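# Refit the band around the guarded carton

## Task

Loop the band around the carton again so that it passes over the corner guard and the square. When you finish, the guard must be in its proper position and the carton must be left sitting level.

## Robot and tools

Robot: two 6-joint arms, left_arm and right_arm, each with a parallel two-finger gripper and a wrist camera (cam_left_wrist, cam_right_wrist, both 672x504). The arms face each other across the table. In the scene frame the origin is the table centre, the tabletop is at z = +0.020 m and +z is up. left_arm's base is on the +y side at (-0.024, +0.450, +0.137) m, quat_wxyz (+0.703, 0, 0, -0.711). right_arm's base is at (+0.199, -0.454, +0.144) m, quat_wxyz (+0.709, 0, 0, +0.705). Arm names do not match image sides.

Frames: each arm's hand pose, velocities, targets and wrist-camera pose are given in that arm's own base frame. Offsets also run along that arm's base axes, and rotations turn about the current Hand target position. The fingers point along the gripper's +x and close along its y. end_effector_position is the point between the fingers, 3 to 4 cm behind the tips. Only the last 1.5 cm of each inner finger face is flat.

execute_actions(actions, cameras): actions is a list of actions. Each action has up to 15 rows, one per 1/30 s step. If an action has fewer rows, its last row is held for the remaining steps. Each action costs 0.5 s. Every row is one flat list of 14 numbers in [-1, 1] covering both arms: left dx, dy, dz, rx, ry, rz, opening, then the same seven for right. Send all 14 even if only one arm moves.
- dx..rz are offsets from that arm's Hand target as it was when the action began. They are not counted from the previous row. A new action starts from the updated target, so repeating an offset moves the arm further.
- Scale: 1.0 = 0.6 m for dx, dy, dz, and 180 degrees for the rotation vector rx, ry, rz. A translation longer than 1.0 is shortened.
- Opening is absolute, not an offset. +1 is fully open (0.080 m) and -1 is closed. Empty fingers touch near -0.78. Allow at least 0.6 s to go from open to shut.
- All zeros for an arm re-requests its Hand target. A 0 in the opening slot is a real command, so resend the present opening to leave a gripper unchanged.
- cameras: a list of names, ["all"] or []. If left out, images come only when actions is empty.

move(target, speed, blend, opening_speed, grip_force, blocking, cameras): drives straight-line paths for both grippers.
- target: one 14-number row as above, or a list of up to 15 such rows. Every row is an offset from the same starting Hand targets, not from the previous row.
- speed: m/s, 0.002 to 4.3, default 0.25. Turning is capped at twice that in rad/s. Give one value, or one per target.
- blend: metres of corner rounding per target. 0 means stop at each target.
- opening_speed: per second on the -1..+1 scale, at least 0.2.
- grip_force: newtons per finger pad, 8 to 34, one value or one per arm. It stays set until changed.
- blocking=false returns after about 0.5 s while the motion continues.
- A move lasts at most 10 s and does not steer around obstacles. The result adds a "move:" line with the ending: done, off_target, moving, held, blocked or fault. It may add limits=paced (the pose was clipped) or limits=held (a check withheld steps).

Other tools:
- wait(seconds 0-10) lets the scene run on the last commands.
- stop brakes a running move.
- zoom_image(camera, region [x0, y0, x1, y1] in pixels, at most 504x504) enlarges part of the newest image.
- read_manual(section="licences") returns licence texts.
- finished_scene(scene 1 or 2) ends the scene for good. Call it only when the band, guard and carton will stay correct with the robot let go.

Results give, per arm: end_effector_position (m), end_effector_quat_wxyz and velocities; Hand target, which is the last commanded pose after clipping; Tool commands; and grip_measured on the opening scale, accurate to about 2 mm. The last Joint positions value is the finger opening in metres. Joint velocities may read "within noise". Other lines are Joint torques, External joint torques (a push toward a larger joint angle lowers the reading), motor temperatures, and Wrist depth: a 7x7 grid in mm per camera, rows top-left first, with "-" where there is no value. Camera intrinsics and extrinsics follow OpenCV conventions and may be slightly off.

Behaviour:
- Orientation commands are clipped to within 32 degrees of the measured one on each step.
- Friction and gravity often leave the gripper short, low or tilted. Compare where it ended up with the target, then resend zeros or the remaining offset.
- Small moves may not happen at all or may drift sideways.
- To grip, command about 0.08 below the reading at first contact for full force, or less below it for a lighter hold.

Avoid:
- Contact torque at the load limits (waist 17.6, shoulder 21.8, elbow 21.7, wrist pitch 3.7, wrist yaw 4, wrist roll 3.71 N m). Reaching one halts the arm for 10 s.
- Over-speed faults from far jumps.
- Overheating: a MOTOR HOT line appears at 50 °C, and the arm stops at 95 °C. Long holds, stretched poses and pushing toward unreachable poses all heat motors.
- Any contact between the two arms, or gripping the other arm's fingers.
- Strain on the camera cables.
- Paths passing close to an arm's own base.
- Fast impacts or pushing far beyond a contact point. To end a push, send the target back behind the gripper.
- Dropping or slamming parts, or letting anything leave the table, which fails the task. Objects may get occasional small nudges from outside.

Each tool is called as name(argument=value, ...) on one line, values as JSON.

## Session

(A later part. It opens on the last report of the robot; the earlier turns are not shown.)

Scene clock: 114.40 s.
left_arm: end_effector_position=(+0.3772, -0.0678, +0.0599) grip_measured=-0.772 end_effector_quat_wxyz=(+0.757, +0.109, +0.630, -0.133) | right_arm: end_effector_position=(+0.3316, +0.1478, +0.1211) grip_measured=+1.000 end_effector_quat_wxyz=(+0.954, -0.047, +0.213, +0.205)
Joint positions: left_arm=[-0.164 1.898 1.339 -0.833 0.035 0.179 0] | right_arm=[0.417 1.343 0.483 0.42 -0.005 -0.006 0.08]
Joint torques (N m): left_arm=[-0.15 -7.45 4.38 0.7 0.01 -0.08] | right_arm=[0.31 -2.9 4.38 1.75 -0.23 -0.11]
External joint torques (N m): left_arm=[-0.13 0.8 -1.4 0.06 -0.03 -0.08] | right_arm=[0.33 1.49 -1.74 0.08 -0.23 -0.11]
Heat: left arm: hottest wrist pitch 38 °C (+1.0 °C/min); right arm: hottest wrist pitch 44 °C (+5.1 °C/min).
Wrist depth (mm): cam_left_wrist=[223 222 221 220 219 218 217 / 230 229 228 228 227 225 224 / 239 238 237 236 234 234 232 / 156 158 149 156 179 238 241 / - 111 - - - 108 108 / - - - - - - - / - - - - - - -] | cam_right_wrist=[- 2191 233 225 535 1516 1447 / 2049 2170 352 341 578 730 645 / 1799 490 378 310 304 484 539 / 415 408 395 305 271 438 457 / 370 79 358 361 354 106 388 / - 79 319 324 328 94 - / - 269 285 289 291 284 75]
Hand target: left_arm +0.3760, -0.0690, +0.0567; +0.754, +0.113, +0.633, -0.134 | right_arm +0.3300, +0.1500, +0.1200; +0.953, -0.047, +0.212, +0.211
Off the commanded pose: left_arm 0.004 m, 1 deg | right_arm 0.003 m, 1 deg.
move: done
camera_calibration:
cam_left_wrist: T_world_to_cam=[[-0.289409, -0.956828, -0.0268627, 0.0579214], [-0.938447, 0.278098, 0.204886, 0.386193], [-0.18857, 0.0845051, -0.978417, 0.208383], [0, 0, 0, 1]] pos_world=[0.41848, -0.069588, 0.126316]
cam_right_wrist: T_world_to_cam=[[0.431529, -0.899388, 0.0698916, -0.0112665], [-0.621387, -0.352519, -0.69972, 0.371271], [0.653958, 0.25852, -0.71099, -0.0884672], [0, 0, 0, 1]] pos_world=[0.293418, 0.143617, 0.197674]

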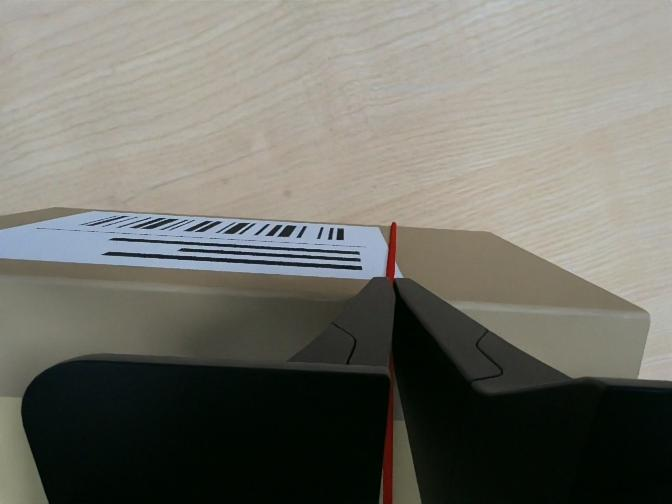

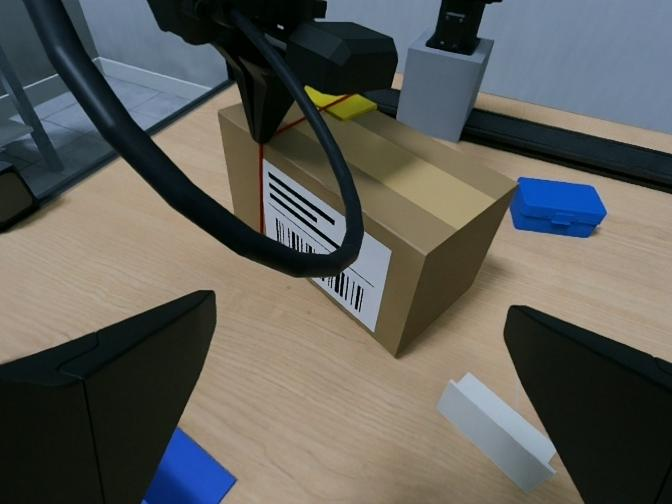

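move(target=[[0, 0, 0.0163, 0, 0, 0, -1, 0, 0, 0, 0, 0, 0, 1], [-0.0168, -0.047, 0.0163, 0, 0, 0, -1, 0, 0, 0, 0, 0, 0, 1]], speed=0.05, blend=[0.003, 0], cameras=["all"])

zoom_image(camera="cam_left_wrist", region=[260, 160, 520, 400])

zoom_image(camera="cam_right_wrist", region=[180, 40, 460, 280])

Scene clock: 119.00 s.
left_arm: end_effector_position=(+0.3699, -0.0894, +0.0629) grip_measured=-0.773 end_effector_quat_wxyz=(+0.753, +0.111, +0.637, -0.123) | right_arm: end_effector_position=(+0.3316, +0.1478, +0.1211) grip_measured=+1.000 end_effector_quat_wxyz=(+0.954, -0.047, +0.213, +0.205)
Joint positions: left_arm=[-0.235 1.895 1.35 -0.861 0.006 0.098 0] | right_arm=[0.417 1.343 0.483 0.42 -0.005 -0.006 0.08]
Joint torques (N m): left_arm=[-1.09 -10.53 4.06 0.56 0.31 -0.11] | right_arm=[0.25 -2.9 4.44 1.72 -0.22 -0.13]
External joint torques (N m): left_arm=[-1.01 -2.33 -1.73 -0.06 0.28 -0.11] | right_arm=[0.25 1.5 -1.72 0.03 -0.21 -0.14]
Heat: left arm: hottest wrist pitch 37 °C (-1.0 °C/min); right arm: hottest wrist pitch 44 °C (+4.0 °C/min).
Wrist depth (mm): cam_left_wrist=[223 221 220 219 216 215 213 / 231 230 228 227 225 223 222 / 239 238 236 236 234 232 230 / 139 129 134 147 158 240 241 / - 112 - - - 246 250 / - - - - - - - / - - - - - - -] | cam_right_wrist=[2282 233 241 235 526 1466 1333 / 2108 2259 334 370 581 694 1456 / 1716 503 392 308 304 479 548 / 414 418 413 330 271 441 457 / 368 79 356 359 354 106 390 / - 79 320 323 327 94 - / - 76 285 288 290 286 75]
Hand target: left_arm +0.3659, -0.0972, +0.0665; +0.754, +0.113, +0.633, -0.134 | right_arm +0.3300, +0.1500, +0.1200; +0.953, -0.047, +0.212, +0.211
Off the commanded pose: left_arm 0.010 m, 1 deg | right_arm 0.003 m, 1 deg.
move: off_target (left_arm); blend cut to 0 m at target 1
camera_calibration:
cam_left_wrist: T_world_to_cam=[[-0.275925, -0.960338, -0.0402028, 0.0308657], [-0.939743, 0.260751, 0.221114, 0.382661], [-0.201861, 0.0987912, -0.974419, 0.217644], [0, 0, 0, 1]] pos_world=[0.412054, -0.0916392, 0.128706]
cam_right_wrist: T_world_to_cam=[[0.431529, -0.899388, 0.0698916, -0.0112665], [-0.621387, -0.352519, -0.69972, 0.371271], [0.653958, 0.25852, -0.71099, -0.0884672], [0, 0, 0, 1]] pos_world=[0.293418, 0.143617, 0.197674]

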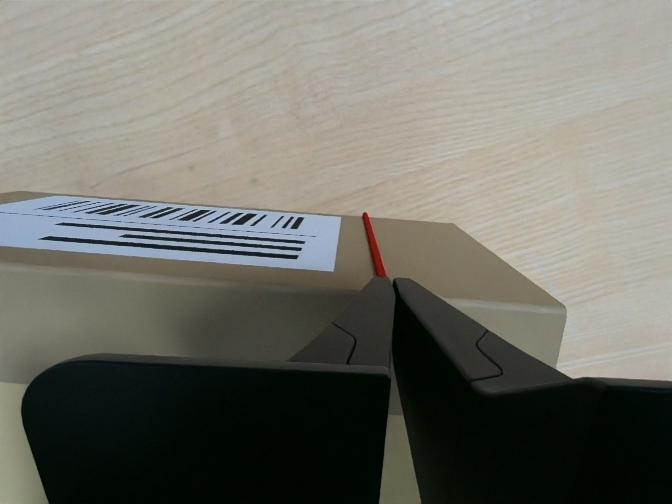

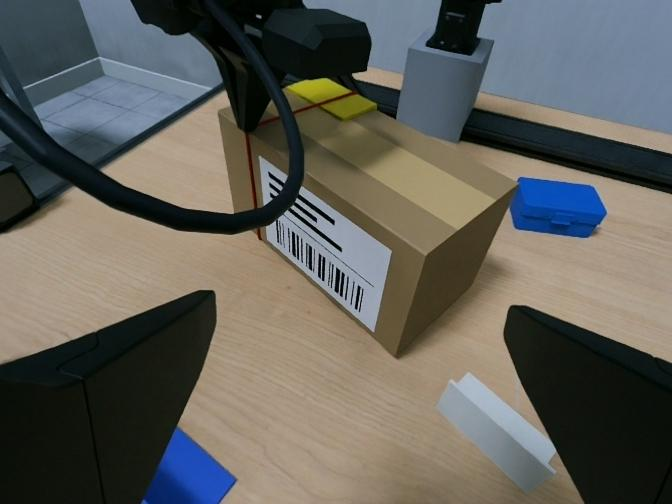

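Scaled by 1.938 from the camera's 672x504 image, which has a finer 960x720 frame.

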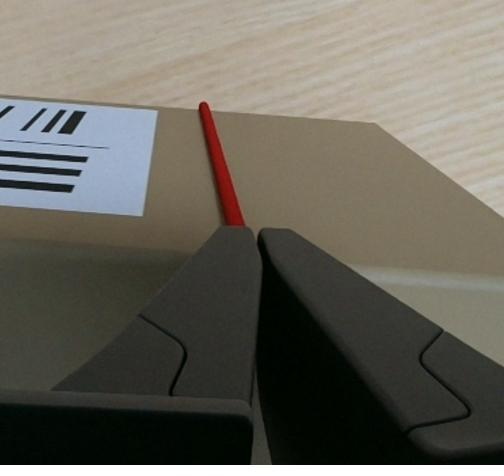

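Scaled by 1.800 from the camera's 672x504 image, which has a finer 960x720 frame.

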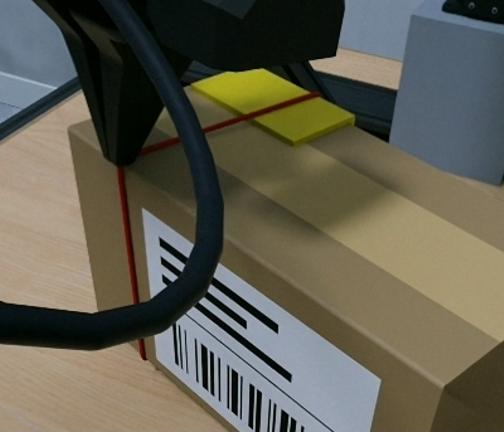

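move(target=[-0.0085, -0.0235, 0, 0, 0, 0, -1, 0, 0, 0, 0, 0, 0, 1], speed=0.05, cameras=["all"])

zoom_image(camera="cam_right_wrist", region=[200, 60, 440, 260])

Scene clock: 121.83 s.
left_arm: end_effector_position=(+0.3649, -0.1023, +0.0628) grip_measured=-0.773 end_effector_quat_wxyz=(+0.753, +0.110, +0.638, -0.121) | right_arm: end_effector_position=(+0.3316, +0.1478, +0.1211) grip_measured=+1.000 end_effector_quat_wxyz=(+0.954, -0.047, +0.213, +0.205)
Joint positions: left_arm=[-0.275 1.89 1.344 -0.861 -0.003 0.055 0] | right_arm=[0.417 1.343 0.483 0.42 -0.005 -0.006 0.08]
Joint torques (N m): left_arm=[-1.45 -10.41 3.96 0.64 0.38 -0.12] | right_arm=[0.27 -2.9 4.42 1.68 -0.24 -0.16]
External joint torques (N m): left_arm=[-1.41 -2.33 -1.76 0.04 0.38 -0.12] | right_arm=[0.27 1.55 -1.8 -0.03 -0.23 -0.17]
Heat: left arm: hottest wrist pitch 37 °C (-1.0 °C/min); right arm: hottest wrist pitch 44 °C (+4.0 °C/min).
Wrist depth (mm): cam_left_wrist=[224 222 220 218 216 215 213 / 232 230 229 227 225 223 221 / 239 238 237 236 233 232 229 / 138 130 135 146 153 240 239 / - 112 - - - 251 249 / - - - - - - - / - - - - - - -] | cam_right_wrist=[2069 235 241 251 531 - 1272 / 2049 2213 359 368 578 694 613 / 458 504 352 310 304 544 549 / 414 420 414 330 270 438 458 / 365 79 357 359 355 106 390 / - 79 321 323 327 94 - / - 268 284 288 291 283 75]
Hand target: left_arm +0.3608, -0.1113, +0.0665; +0.754, +0.113, +0.633, -0.134 | right_arm +0.3300, +0.1500, +0.1200; +0.953, -0.047, +0.212, +0.211
Off the commanded pose: left_arm 0.011 m, 2 deg | right_arm 0.003 m, 1 deg.
move: off_target (left_arm)
camera_calibration:
cam_left_wrist: T_world_to_cam=[[-0.272117, -0.961338, -0.0422076, 0.0157096], [-0.940556, 0.256458, 0.222673, 0.381001], [-0.20324, 0.100292, -0.973979, 0.218569], [0, 0, 0, 1]] pos_world=[0.40705, -0.104529, 0.128706]
cam_right_wrist: T_world_to_cam=[[0.431529, -0.899388, 0.0698916, -0.0112665], [-0.621387, -0.352519, -0.69972, 0.371271], [0.653958, 0.25852, -0.71099, -0.0884672], [0, 0, 0, 1]] pos_world=[0.293418, 0.143617, 0.197674]

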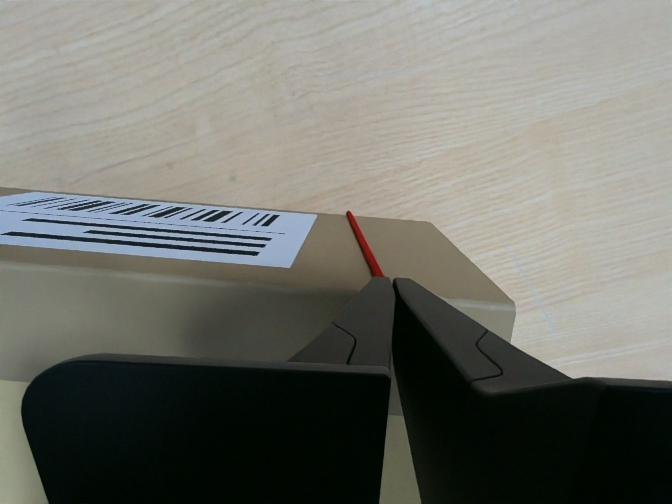

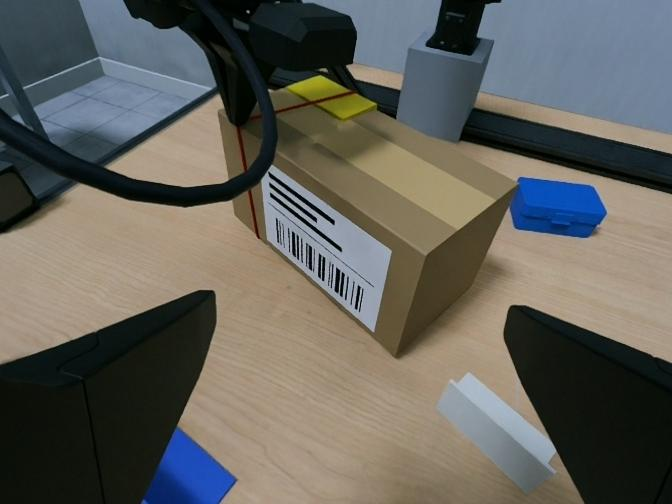

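Scaled by 2.100 from the camera's 672x504 image, which has a finer 960x720 frame.

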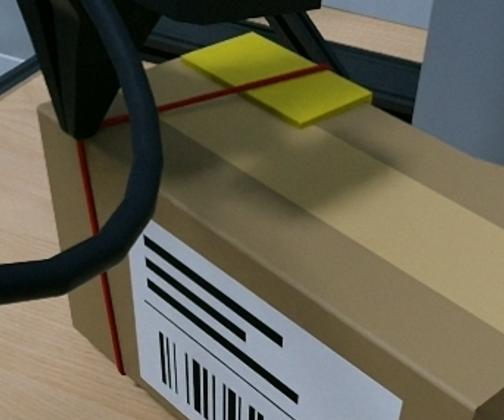

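move(target=[0.0118, 0.0329, 0, 0, 0, 0, -1, 0, 0, 0, 0, 0, 0, 1], speed=0.05)

Scene clock: 124.10 s.
left_arm: end_effector_position=(+0.3665, -0.0962, +0.0629) grip_measured=-0.773 end_effector_quat_wxyz=(+0.751, +0.112, +0.636, -0.137) | right_arm: end_effector_position=(+0.3316, +0.1478, +0.1211) grip_measured=+1.000 end_effector_quat_wxyz=(+0.954, -0.047, +0.213, +0.205)
Joint positions: left_arm=[-0.247 1.89 1.344 -0.861 0.024 0.107 0] | right_arm=[0.417 1.343 0.483 0.42 -0.005 -0.006 0.08]
Joint torques (N m): left_arm=[0.61 -9.68 4.81 0.42 0.05 0.1] | right_arm=[0.17 -2.87 4.28 1.75 -0.24 -0.11]
External joint torques (N m): left_arm=[0.58 -1.61 -0.88 -0.17 0.03 0.1] | right_arm=[0.15 1.52 -1.85 0.07 -0.24 -0.11]
Heat: left arm: hottest wrist pitch 37 °C (-1.0 °C/min); right arm: hottest wrist pitch 45 °C (+4.1 °C/min).
Wrist depth (mm): cam_left_wrist=[221 219 218 218 217 216 216 / 229 228 227 226 226 224 223 / 236 236 237 236 235 234 232 / - 138 143 148 153 242 242 / - 111 - - - 253 252 / - - - - - - - / - - - - - - -] | cam_right_wrist=[1976 233 243 246 537 1485 1287 / 2170 2259 358 369 578 687 1419 / 517 509 372 310 304 565 551 / 414 419 414 330 271 437 456 / 368 79 358 360 354 106 389 / - 79 320 324 327 94 - / - 268 284 288 291 284 75]
Hand target: left_arm +0.3679, -0.0916, +0.0665; +0.754, +0.113, +0.633, -0.134 | right_arm +0.3300, +0.1500, +0.1200; +0.953, -0.047, +0.212, +0.211
Off the commanded pose: left_arm 0.006 m, 1 deg | right_arm 0.003 m, 1 deg.
move: done

move(target=[0.0072, 0.02, 0, 0, 0, 0, -1, 0, 0, 0, 0, 0, 0, 1], speed=0.05, cameras=["all"])

zoom_image(camera="cam_right_wrist", region=[200, 60, 440, 260])

Scene clock: 125.67 s.
left_arm: end_effector_position=(+0.3688, -0.0892, +0.0634) grip_measured=-0.773 end_effector_quat_wxyz=(+0.751, +0.111, +0.635, -0.145) | right_arm: end_effector_position=(+0.3316, +0.1478, +0.1211) grip_measured=+1.000 end_effector_quat_wxyz=(+0.954, -0.047, +0.213, +0.205)
Joint positions: left_arm=[-0.221 1.89 1.345 -0.861 0.041 0.141 0] | right_arm=[0.417 1.343 0.483 0.42 -0.005 -0.006 0.08]
Joint torques (N m): left_arm=[1.34 -8.95 5.53 0.26 -0.37 0.13] | right_arm=[0.35 -2.99 4.46 1.69 -0.18 -0.15]
External joint torques (N m): left_arm=[1.3 -0.84 -0.19 -0.34 -0.4 0.13] | right_arm=[0.33 1.35 -1.62 0.03 -0.17 -0.15]
Heat: left arm: hottest wrist pitch 37 °C (-1.0 °C/min); right arm: hottest wrist pitch 45 °C (+4.0 °C/min).
Wrist depth (mm): cam_left_wrist=[220 219 219 218 219 218 218 / 228 227 228 227 226 226 226 / 235 237 236 236 235 235 234 / 157 141 143 146 150 243 245 / - 112 - - - 251 255 / - - - - - - - / - - - - - - -] | cam_right_wrist=[2699 1876 242 245 549 1526 1159 / 2108 2236 361 359 579 631 1485 / 1799 503 411 309 304 545 552 / 416 407 411 331 270 438 455 / 368 79 357 359 355 106 390 / - 79 320 324 327 94 - / - 267 284 287 292 284 75]
Hand target: left_arm +0.3722, -0.0796, +0.0665; +0.754, +0.113, +0.633, -0.134 | right_arm +0.3300, +0.1500, +0.1200; +0.953, -0.047, +0.212, +0.211
Off the commanded pose: left_arm 0.011 m, 1 deg | right_arm 0.003 m, 1 deg.
move: off_target (left_arm)
camera_calibration:
cam_left_wrist: T_world_to_cam=[[-0.308948, -0.950995, -0.0126514, 0.0419937], [-0.92896, 0.298884, 0.218407, 0.381], [-0.203923, 0.0792291, -0.975776, 0.217023], [0, 0, 0, 1]] pos_world=[0.411163, -0.0911338, 0.129084]
cam_right_wrist: T_world_to_cam=[[0.431529, -0.899388, 0.0698916, -0.0112665], [-0.621387, -0.352519, -0.69972, 0.371271], [0.653958, 0.25852, -0.71099, -0.0884672], [0, 0, 0, 1]] pos_world=[0.293418, 0.143617, 0.197674]

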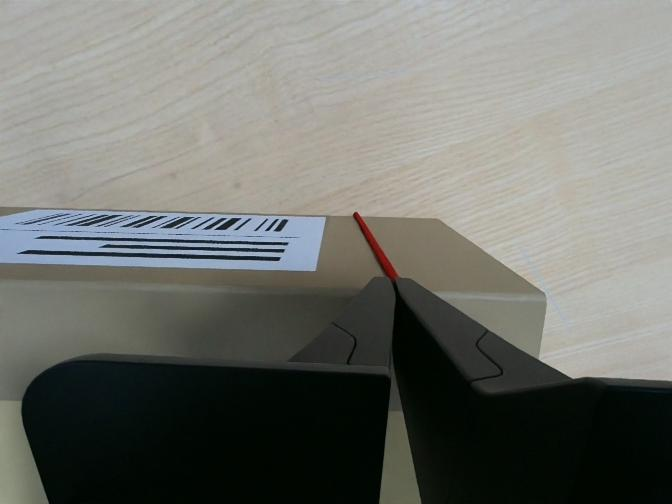

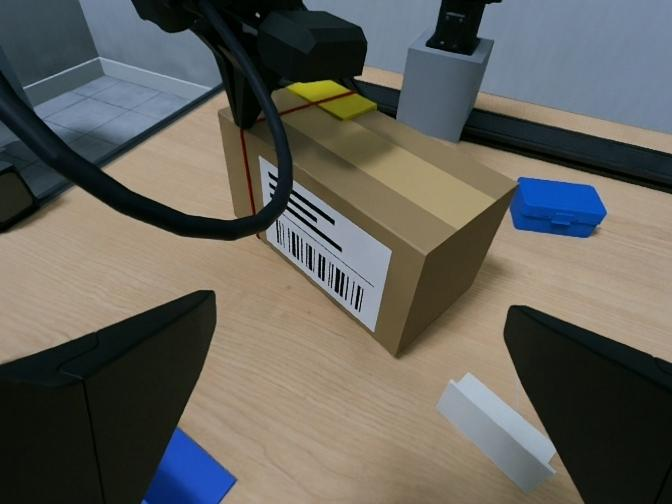

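Scaled by 2.100 from the camera's 672x504 image, which has a finer 960x720 frame.

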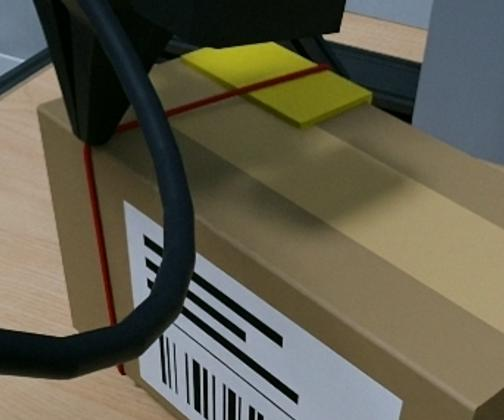

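move(target=[0.0039, 0.011, 0, 0, 0, 0, -1, 0, 0, 0, 0, 0, 0, 1], speed=0.05, cameras=["all"])

zoom_image(camera="cam_right_wrist", region=[200, 60, 440, 260])

Scene clock: 129.90 s.
left_arm: end_effector_position=(+0.3706, -0.0823, +0.0641) grip_measured=-0.773 end_effector_quat_wxyz=(+0.751, +0.111, +0.635, -0.145) | right_arm: end_effector_position=(+0.3316, +0.1478, +0.1211) grip_measured=+1.000 end_effector_quat_wxyz=(+0.954, -0.047, +0.213, +0.205)
Joint positions: left_arm=[-0.201 1.89 1.348 -0.864 0.044 0.161 0] | right_arm=[0.417 1.343 0.483 0.42 -0.005 -0.006 0.08]
Joint torques (N m): left_arm=[1.39 -8.21 5.79 0.34 -0.33 0.11] | right_arm=[0.31 -2.85 4.35 1.76 -0.23 -0.19]
External joint torques (N m): left_arm=[1.41 -0.21 0.15 -0.25 -0.37 0.11] | right_arm=[0.26 1.58 -1.84 0.06 -0.21 -0.19]
Heat: left arm: hottest wrist pitch 36 °C (-1.0 °C/min); right arm: hottest wrist pitch 45 °C (+4.0 °C/min).
Wrist depth (mm): cam_left_wrist=[220 219 220 219 219 218 218 / 228 228 228 227 227 227 226 / 236 237 237 236 236 235 235 / - 136 139 144 148 243 245 / - 111 - - - 109 255 / - - - - - - - / - - - - - - -] | cam_right_wrist=[2088 - 248 232 533 1466 1392 / 2128 2191 352 358 575 694 1456 / - 508 401 302 302 484 547 / 413 410 411 320 270 439 459 / 366 79 357 361 356 106 390 / - 79 319 324 327 94 - / - 269 285 286 292 284 75]
Hand target: left_arm +0.3746, -0.0730, +0.0665; +0.754, +0.113, +0.633, -0.134 | right_arm +0.3300, +0.1500, +0.1200; +0.953, -0.047, +0.212, +0.211
Off the commanded pose: left_arm 0.010 m, 1 deg | right_arm 0.003 m, 1 deg.
move: off_target (left_arm)
camera_calibration:
cam_left_wrist: T_world_to_cam=[[-0.309163, -0.95092, -0.0129822, 0.0492599], [-0.929082, 0.299092, 0.217602, 0.380609], [-0.203039, 0.0793361, -0.975951, 0.217293], [0, 0, 0, 1]] pos_world=[0.412965, -0.084234, 0.129885]
cam_right_wrist: T_world_to_cam=[[0.431529, -0.899388, 0.0698916, -0.0112665], [-0.621387, -0.352519, -0.69972, 0.371271], [0.653958, 0.25852, -0.71099, -0.0884672], [0, 0, 0, 1]] pos_world=[0.293418, 0.143617, 0.197674]

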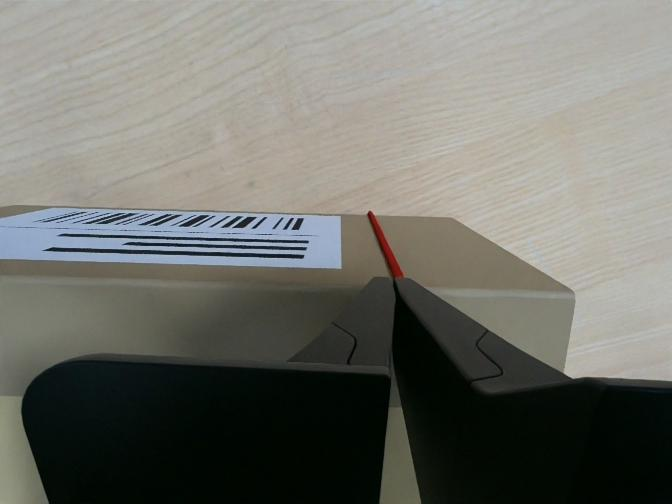

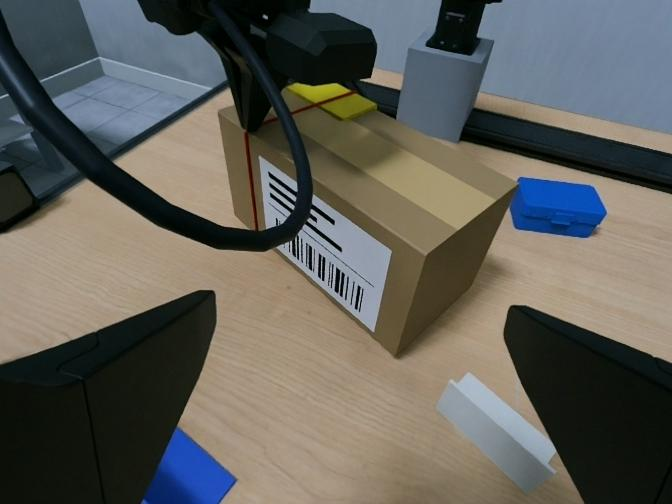

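Scaled by 2.100 from the camera's 672x504 image, which has a finer 960x720 frame.

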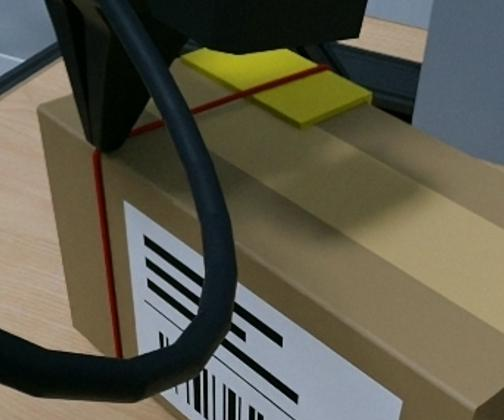

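move(target=[-0.005, -0.0117, -0.0125, 0, 0, 0, -1, 0, 0, 0, 0, 0, 0, 1], speed=0.05)

Scene clock: 131.73 s.
left_arm: end_effector_position=(+0.3717, -0.0848, +0.0623) grip_measured=-0.773 end_effector_quat_wxyz=(+0.755, +0.110, +0.631, -0.142) | right_arm: end_effector_position=(+0.3316, +0.1478, +0.1211) grip_measured=+1.000 end_effector_quat_wxyz=(+0.954, -0.047, +0.213, +0.205)
Joint positions: left_arm=[-0.209 1.89 1.339 -0.844 0.04 0.147 0] | right_arm=[0.417 1.343 0.483 0.42 -0.005 -0.006 0.08]
Joint torques (N m): left_arm=[0.16 -8.01 4.04 1.19 -0.34 -0.08] | right_arm=[0.33 -2.92 4.35 1.74 -0.22 -0.15]
External joint torques (N m): left_arm=[0.11 0.11 -1.72 0.56 -0.37 -0.08] | right_arm=[0.33 1.44 -1.76 0.08 -0.22 -0.16]
Heat: left arm: hottest wrist pitch 36 °C (-1.0 °C/min); right arm: hottest wrist pitch 45 °C (+3.0 °C/min).
Wrist depth (mm): cam_left_wrist=[221 220 219 219 218 218 218 / 228 228 227 227 226 227 226 / 237 237 236 236 235 235 234 / 161 163 149 153 163 242 243 / - 111 - - - 109 253 / - - - - - - - / - - - - - - -] | cam_right_wrist=[- 2108 248 228 563 1358 1383 / 2128 2213 352 356 582 665 692 / 500 509 471 300 305 563 540 / 414 409 404 325 270 438 458 / 368 79 355 360 355 106 391 / - 79 320 325 327 94 - / - 268 285 287 291 285 75]
Hand target: left_arm +0.3716, -0.0800, +0.0590; +0.754, +0.113, +0.633, -0.134 | right_arm +0.3300, +0.1500, +0.1200; +0.953, -0.047, +0.212, +0.211
Off the commanded pose: left_arm 0.006 m, 1 deg | right_arm 0.003 m, 1 deg.
move: done

move(target=[[0, -0.003, -0.006, 0, 0, 0, -1, 0, 0, 0, 0, 0, 0, 1], [0, -0.003, -0.006, 0, 0, 0, -0.3, 0, 0, 0, 0, 0, 0, 1]], speed=0.05, opening_speed=0.8, cameras=["all"])

zoom_image(camera="cam_right_wrist", region=[200, 60, 440, 260])

zoom_image(camera="cam_left_wrist", region=[260, 160, 520, 400])

Scene clock: 135.97 s.
left_arm: end_effector_position=(+0.3731, -0.0870, +0.0612) grip_measured=-0.303 end_effector_quat_wxyz=(+0.758, +0.111, +0.627, -0.141) | right_arm: end_effector_position=(+0.3316, +0.1478, +0.1211) grip_measured=+1.000 end_effector_quat_wxyz=(+0.954, -0.047, +0.213, +0.205)
Joint positions: left_arm=[-0.215 1.89 1.333 -0.827 0.037 0.142 0.021] | right_arm=[0.417 1.343 0.483 0.42 -0.005 -0.006 0.08]
Joint torques (N m): left_arm=[0.17 -7.27 3.83 0.84 -0.23 -0.11] | right_arm=[0.28 -2.99 4.55 1.71 -0.18 -0.12]
External joint torques (N m): left_arm=[0.18 0.87 -1.91 0.21 -0.26 -0.11] | right_arm=[0.28 1.41 -1.61 0.01 -0.18 -0.12]
Motor temperatures (°C): left_arm=[28 36 33 36 32 27] | right_arm=[26 33 32 45 30 29]
Heat: left arm: hottest shoulder 36 °C (+5.0 °C/min); right arm: hottest wrist pitch 45 °C (+3.0 °C/min).
Wrist depth (mm): cam_left_wrist=[221 220 220 219 219 218 218 / 228 228 228 227 226 226 225 / 237 236 236 235 234 234 233 / 154 159 166 172 178 240 241 / - - 112 - - 247 251 / - - - - 112 - - / - - - 116 115 - -] | cam_right_wrist=[- 235 235 231 549 1428 1341 / 2149 2236 326 357 573 661 1428 / 1757 511 401 304 304 485 549 / 414 407 410 331 271 440 457 / 369 79 358 359 354 106 390 / - 79 320 325 328 94 - / - 268 284 287 291 284 75]
Hand target: left_arm +0.3716, -0.0818, +0.0554; +0.754, +0.113, +0.633, -0.134 | right_arm +0.3300, +0.1500, +0.1200; +0.953, -0.047, +0.212, +0.211
Off the commanded pose: left_arm 0.008 m, 1 deg | right_arm 0.003 m, 1 deg.
move: done
camera_calibration:
cam_left_wrist: T_world_to_cam=[[-0.303361, -0.952679, -0.0193646, 0.043538], [-0.935181, 0.293768, 0.19783, 0.387937], [-0.18278, 0.0781233, -0.980045, 0.207869], [0, 0, 0, 1]] pos_world=[0.413994, -0.0887251, 0.127819]
cam_right_wrist: T_world_to_cam=[[0.431529, -0.899388, 0.0698916, -0.0112665], [-0.621387, -0.352519, -0.69972, 0.371271], [0.653958, 0.25852, -0.71099, -0.0884672], [0, 0, 0, 1]] pos_world=[0.293418, 0.143617, 0.197674]

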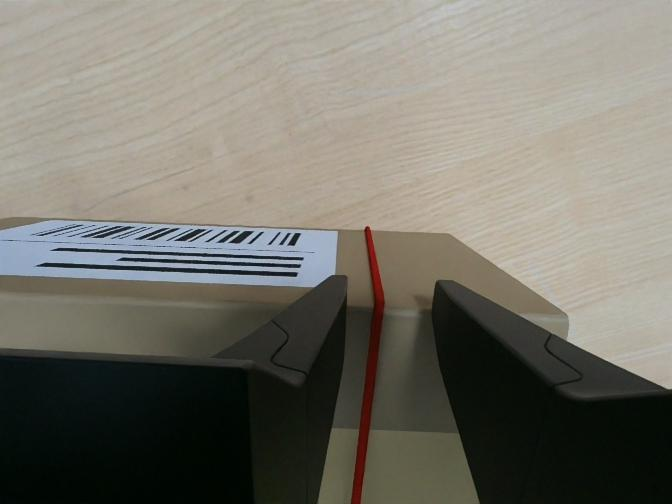

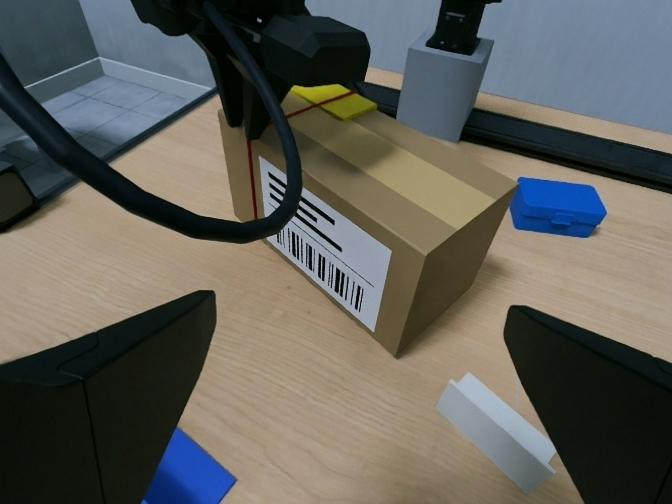

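Scaled by 2.100 from the camera's 672x504 image, which has a finer 960x720 frame.

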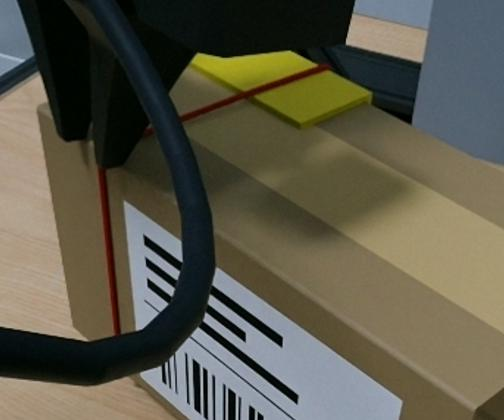

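Scaled by 1.938 from the camera's 672x504 image, which has a finer 960x720 frame.

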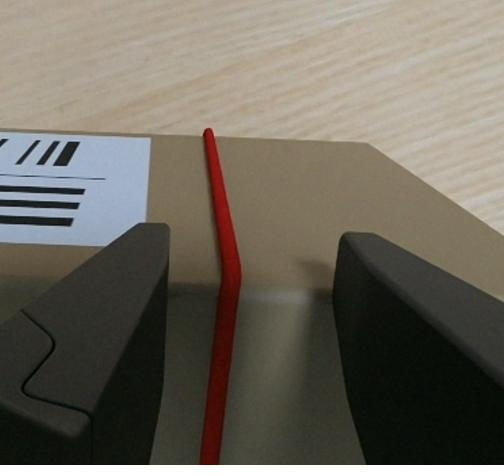

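move(target=[[0, 0, 0.158, 0, 0, 0, -0.3, 0, 0, 0, 0, 0, 0, 1], [-0.2298, 0.0955, 0.141, -0.0382, -0.1043, 0, -0.3, 0, 0, 0, 0, 0, 0, 1], [-0.2298, 0.0955, 0.0605, -0.0382, -0.1043, 0, -0.3, 0, 0, 0, 0, 0, 0, 1]], speed=[0.15, 0.25, 0.15], blend=[0.03, 0.02, 0], cameras=["all"])

zoom_image(camera="cam_left_wrist", region=[240, 60, 560, 380])

Scene clock: 141.90 s.
left_arm: end_effector_position=(+0.2328, -0.0231, +0.0915) grip_measured=-0.302 end_effector_quat_wxyz=(+0.851, +0.086, +0.497, -0.146) | right_arm: end_effector_position=(+0.3316, +0.1478, +0.1211) grip_measured=+1.000 end_effector_quat_wxyz=(+0.954, -0.047, +0.213, +0.205)
Joint positions: left_arm=[0.009 1.028 0.6 -0.655 0.169 0.308 0.021] | right_arm=[0.417 1.343 0.483 0.42 -0.005 -0.006 0.08]
Joint torques (N m): left_arm=[0.28 -1.89 5.05 1.82 0.3 0.11] | right_arm=[0.28 -2.89 4.41 1.72 -0.26 -0.13]
External joint torques (N m): left_arm=[0.28 0.54 -1.3 0.74 0.19 0.1] | right_arm=[0.28 1.48 -1.68 0.04 -0.25 -0.14]
Heat: left arm: hottest shoulder 36 °C (+5.0 °C/min); right arm: hottest wrist pitch 45 °C (+3.0 °C/min).
Wrist depth (mm): cam_left_wrist=[156 156 155 155 154 154 298 / 152 152 151 152 151 151 292 / 149 148 149 145 144 148 285 / 283 283 247 217 245 279 280 / 281 279 - 277 - 276 274 / - - - 272 - - - / - - - 266 - - -] | cam_right_wrist=[- - 687 618 381 1325 1375 / 2088 2213 389 370 584 611 671 / 1757 501 386 310 304 485 549 / 414 421 418 330 271 438 457 / 367 79 356 360 355 106 388 / - 79 319 325 327 94 - / - 268 284 287 291 284 75]
Hand target: left_arm +0.2337, -0.0245, +0.0917; +0.852, +0.088, +0.493, -0.151 | right_arm +0.3300, +0.1500, +0.1200; +0.953, -0.047, +0.212, +0.211
Off the commanded pose: left_arm 0.002 m, 1 deg | right_arm 0.003 m, 1 deg.
move: done
camera_calibration:
cam_left_wrist: T_world_to_cam=[[-0.277431, -0.960682, -0.0110829, 0.055521], [-0.952949, 0.276628, -0.123955, 0.26519], [0.122148, -0.0238276, -0.992226, 0.134686], [0, 0, 0, 1]] pos_world=[0.251665, -0.0168118, 0.167126]
cam_right_wrist: T_world_to_cam=[[0.431529, -0.899388, 0.0698916, -0.0112665], [-0.621387, -0.352519, -0.69972, 0.371271], [0.653958, 0.25852, -0.71099, -0.0884672], [0, 0, 0, 1]] pos_world=[0.293418, 0.143617, 0.197674]

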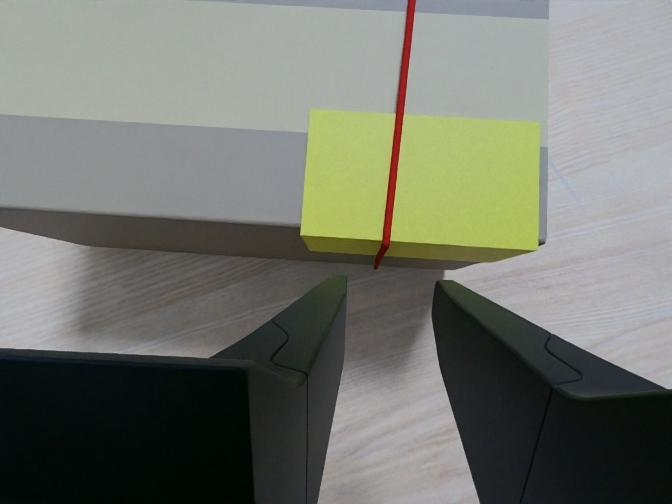

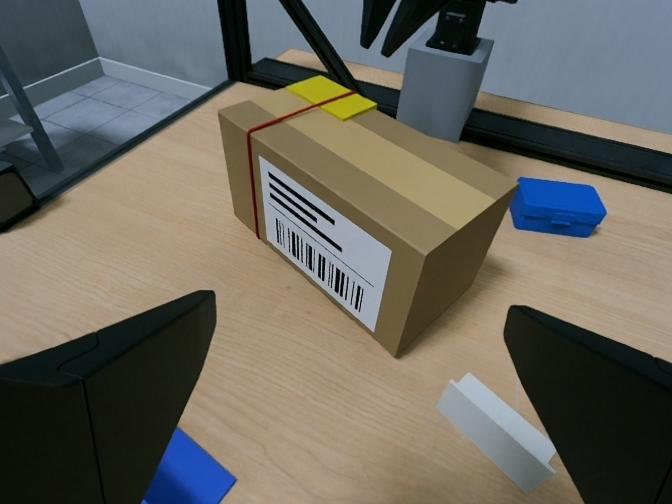

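Scaled by 1.575 from the camera's 672x504 image, which has a finer 960x720 frame.

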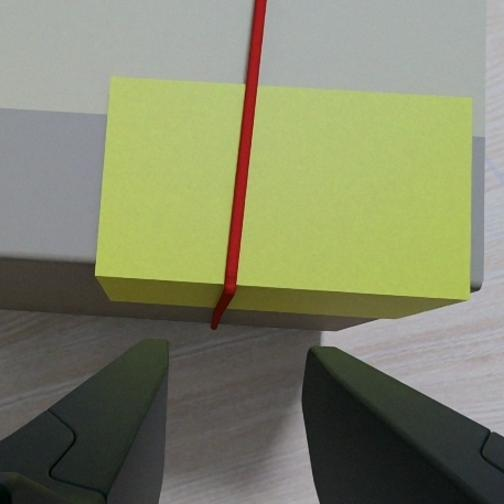

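move(target=[0.0305, -0.0155, -0.0625, 0, 0, 0, -0.3, 0, 0, 0, 0, 0, 0, 1], speed=0.07, cameras=["cam_left_wrist"])

zoom_image(camera="cam_left_wrist", region=[260, 160, 520, 400])

Scene clock: 145.83 s.
left_arm: end_effector_position=(+0.2501, -0.0320, +0.0561) grip_measured=-0.302 end_effector_quat_wxyz=(+0.852, +0.084, +0.495, -0.149) | right_arm: end_effector_position=(+0.3316, +0.1478, +0.1211) grip_measured=+1.000 end_effector_quat_wxyz=(+0.954, -0.047, +0.213, +0.205)
Joint positions: left_arm=[-0.035 1.168 0.52 -0.426 0.155 0.268 0.021] | right_arm=[0.417 1.343 0.483 0.42 -0.005 -0.006 0.08]
Joint torques (N m): left_arm=[-0.42 -1.38 4.62 2.55 -0.13 -0.11] | right_arm=[0.34 -2.83 4.4 1.7 -0.21 -0.12]
External joint torques (N m): left_arm=[-0.44 1.68 -1.4 1.47 -0.22 -0.11] | right_arm=[0.36 1.57 -1.77 0.01 -0.2 -0.12]
Heat: left arm: hottest wrist pitch 37 °C (-1.0 °C/min); right arm: hottest wrist pitch 45 °C (+2.0 °C/min).
Wrist depth (mm): cam_left_wrist=[- 119 118 117 117 117 261 / - 116 115 116 115 115 256 / - 113 113 110 109 109 250 / - 112 111 107 107 107 245 / 245 244 - 242 106 243 242 / - - - 238 - - - / - - - 233 - - -] | cam_right_wrist=[1908 2191 733 389 351 1447 1350 / 2012 2236 387 368 579 707 611 / 1703 502 385 310 304 484 548 / 414 422 415 331 272 438 456 / 368 79 355 360 353 106 390 / - 79 320 323 327 94 - / - 268 284 288 291 284 75]
Hand target: left_arm +0.2520, -0.0338, +0.0542; +0.852, +0.088, +0.493, -0.151 | right_arm +0.3300, +0.1500, +0.1200; +0.953, -0.047, +0.212, +0.211
Off the commanded pose: left_arm 0.003 m, 1 deg | right_arm 0.003 m, 1 deg.
move: done
camera_calibration:
cam_left_wrist: T_world_to_cam=[[-0.280568, -0.959818, -0.00555092, 0.0518321], [-0.951696, 0.278936, -0.128335, 0.279755], [0.124727, -0.030724, -0.991715, 0.0963364], [0, 0, 0, 1]] pos_world=[0.268769, -0.0253246, 0.131728]
Images, in order (width x height): cam_left_wrist 672x504.

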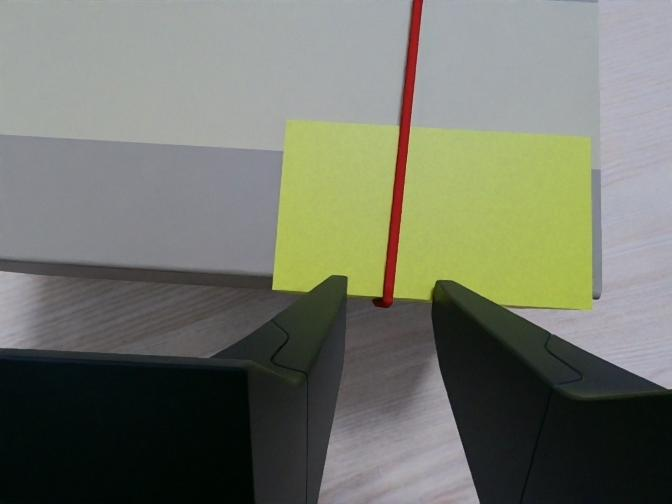

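Scaled by 1.938 from the camera's 672x504 image, which has a finer 960x720 frame.

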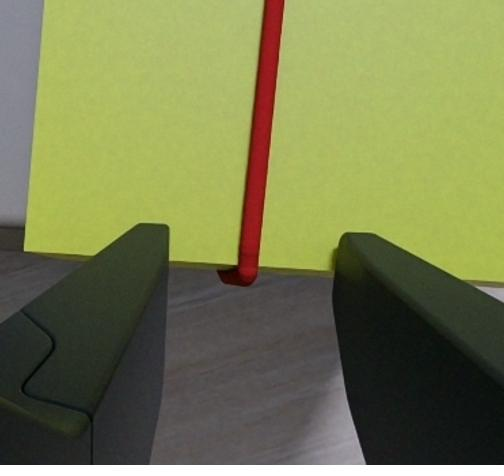

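move(target=[0, 0, 0, 0, 0, 0, -1, 0, 0, 0, 0, 0, 0, 1], speed=0.05, opening_speed=0.7, cameras=["cam_left_wrist"])

zoom_image(camera="cam_left_wrist", region=[260, 160, 520, 400])

Scene clock: 148.67 s.
left_arm: end_effector_position=(+0.2523, -0.0325, +0.0576) grip_measured=-0.772 end_effector_quat_wxyz=(+0.854, +0.085, +0.491, -0.149) | right_arm: end_effector_position=(+0.3316, +0.1478, +0.1211) grip_measured=+1.000 end_effector_quat_wxyz=(+0.954, -0.047, +0.213, +0.205)
Joint positions: left_arm=[-0.037 1.168 0.521 -0.417 0.155 0.268 0] | right_arm=[0.417 1.343 0.483 0.42 -0.005 -0.006 0.08]
Joint torques (N m): left_arm=[-0.36 -1.43 4.55 1.94 -0.07 -0.11] | right_arm=[0.38 -2.98 4.44 1.75 -0.22 -0.13]
External joint torques (N m): left_arm=[-0.36 1.67 -1.52 0.83 -0.17 -0.11] | right_arm=[0.4 1.41 -1.68 0.07 -0.22 -0.13]
Heat: left arm: hottest wrist pitch 37 °C (-3.0 °C/min); right arm: hottest wrist pitch 45 °C (+2.0 °C/min).
Wrist depth (mm): cam_left_wrist=[- 121 121 120 120 120 265 / - - 118 117 117 117 258 / 115 115 115 111 110 110 252 / - 113 112 109 109 108 246 / 247 245 246 - - 242 242 / - - - - - - - / - - - - - - -] | cam_right_wrist=[- - 647 589 362 1466 1310 / 2031 2213 370 370 584 675 1485 / 1690 502 386 311 303 555 549 / 414 419 418 329 271 437 454 / 368 79 356 359 355 106 389 / - 79 321 325 327 94 - / - 268 284 288 291 285 75]
Hand target: left_arm +0.2520, -0.0338, +0.0542; +0.852, +0.088, +0.493, -0.151 | right_arm +0.3300, +0.1500, +0.1200; +0.953, -0.047, +0.212, +0.211
Off the commanded pose: left_arm 0.004 m, 0 deg | right_arm 0.003 m, 1 deg.
move: done
camera_calibration:
cam_left_wrist: T_world_to_cam=[[-0.281975, -0.959387, -0.0081847, 0.0524688], [-0.949832, 0.28035, -0.138649, 0.282274], [0.135312, -0.0313214, -0.990308, 0.094802], [0, 0, 0, 1]] pos_world=[0.27008, -0.025828, 0.13345]
Images, in order (width x height): cam_left_wrist 672x504.

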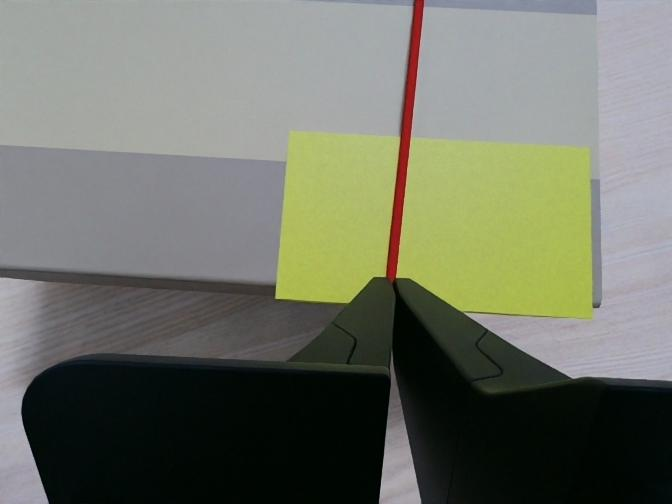

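Scaled by 1.938 from the camera's 672x504 image, which has a finer 960x720 frame.

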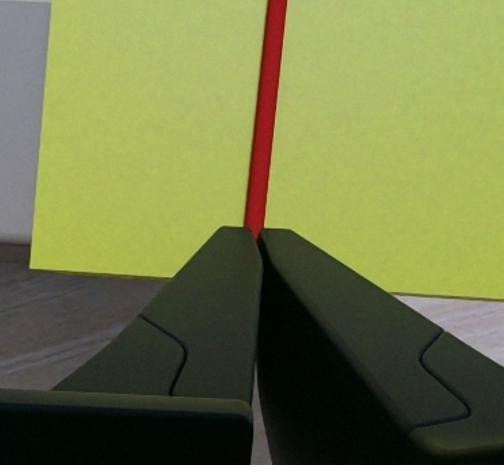

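move(target=[[-0.0083, 0.0033, 0.0217, 0, 0, 0, -1, 0, 0, 0, 0, 0, 0, 1], [-0.0153, -0.0163, 0.0217, 0, 0, 0, -1, 0, 0, 0, 0, 0, 0, 1]], speed=0.05, blend=[0.003, 0], cameras=["all"])

zoom_image(camera="cam_left_wrist", region=[240, 60, 560, 380])

zoom_image(camera="cam_right_wrist", region=[200, 60, 440, 260])

Scene clock: 150.97 s.
left_arm: end_effector_position=(+0.2409, -0.0446, +0.0619) grip_measured=-0.773 end_effector_quat_wxyz=(+0.848, +0.087, +0.501, -0.154) | right_arm: end_effector_position=(+0.3316, +0.1478, +0.1211) grip_measured=+1.000 end_effector_quat_wxyz=(+0.954, -0.047, +0.213, +0.205)
Joint positions: left_arm=[-0.106 1.123 0.526 -0.483 0.126 0.216 0] | right_arm=[0.417 1.343 0.483 0.42 -0.005 -0.006 0.08]
Joint torques (N m): left_arm=[-0.37 -4.24 5.7 0.83 -0.08 -0.11] | right_arm=[0.23 -2.98 4.38 1.71 -0.22 -0.14]
External joint torques (N m): left_arm=[-0.35 -1.38 -0.45 -0.26 -0.16 -0.11] | right_arm=[0.24 1.41 -1.74 0.04 -0.21 -0.15]
Heat: left arm: hottest wrist pitch 37 °C (-3.0 °C/min); right arm: hottest wrist pitch 45 °C (+2.0 °C/min).
Wrist depth (mm): cam_left_wrist=[- 122 122 121 121 122 266 / - 119 120 119 119 259 261 / 118 118 115 113 113 114 256 / 252 116 115 112 112 112 251 / 249 249 249 - - 247 246 / - - - - - - - / - - - - - - -] | cam_right_wrist=[1844 - 636 385 372 - 1341 / 2088 2282 388 362 579 634 661 / 1771 501 386 310 303 483 552 / 414 421 418 331 270 439 457 / 367 79 357 359 355 106 388 / - 79 319 324 328 94 - / - 267 284 289 292 280 75]
Hand target: left_arm +0.2428, -0.0436, +0.0672; +0.852, +0.088, +0.493, -0.151 | right_arm +0.3300, +0.1500, +0.1200; +0.953, -0.047, +0.212, +0.211
Off the commanded pose: left_arm 0.006 m, 1 deg | right_arm 0.003 m, 1 deg.
move: done
camera_calibration:
cam_left_wrist: T_world_to_cam=[[-0.291412, -0.95659, -0.00383157, 0.039901], [-0.950109, 0.289899, -0.115118, 0.274548], [0.111232, -0.0299065, -0.993344, 0.106252], [0, 0, 0, 1]] pos_world=[0.26066, -0.0382446, 0.137303]
cam_right_wrist: T_world_to_cam=[[0.431529, -0.899388, 0.0698916, -0.0112665], [-0.621387, -0.352519, -0.69972, 0.371271], [0.653958, 0.25852, -0.71099, -0.0884672], [0, 0, 0, 1]] pos_world=[0.293418, 0.143617, 0.197674]

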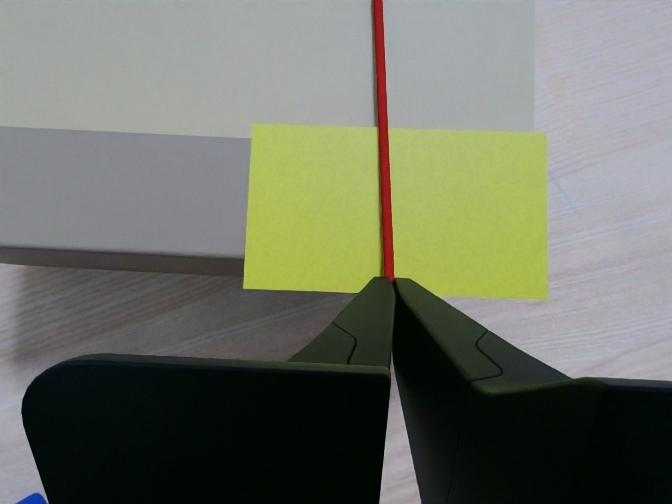

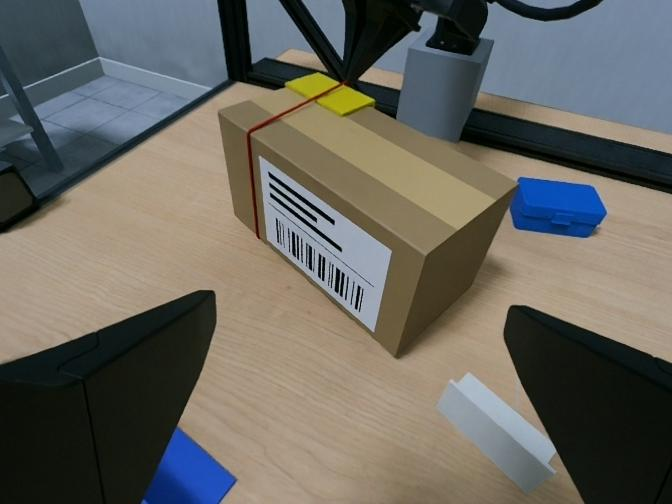

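Scaled by 1.575 from the camera's 672x504 image, which has a finer 960x720 frame.

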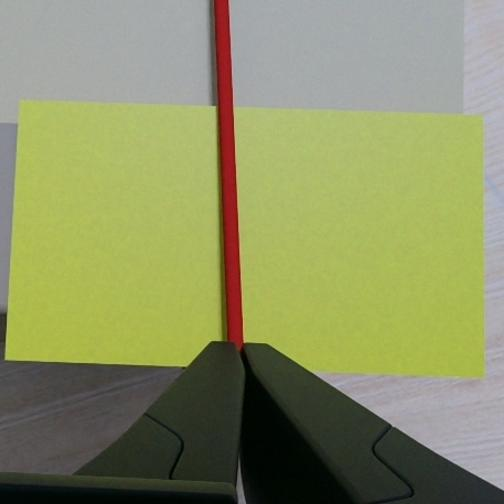

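Scaled by 2.100 from the camera's 672x504 image, which has a finer 960x720 frame.

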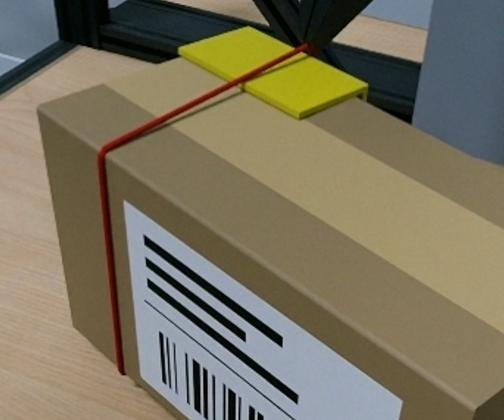

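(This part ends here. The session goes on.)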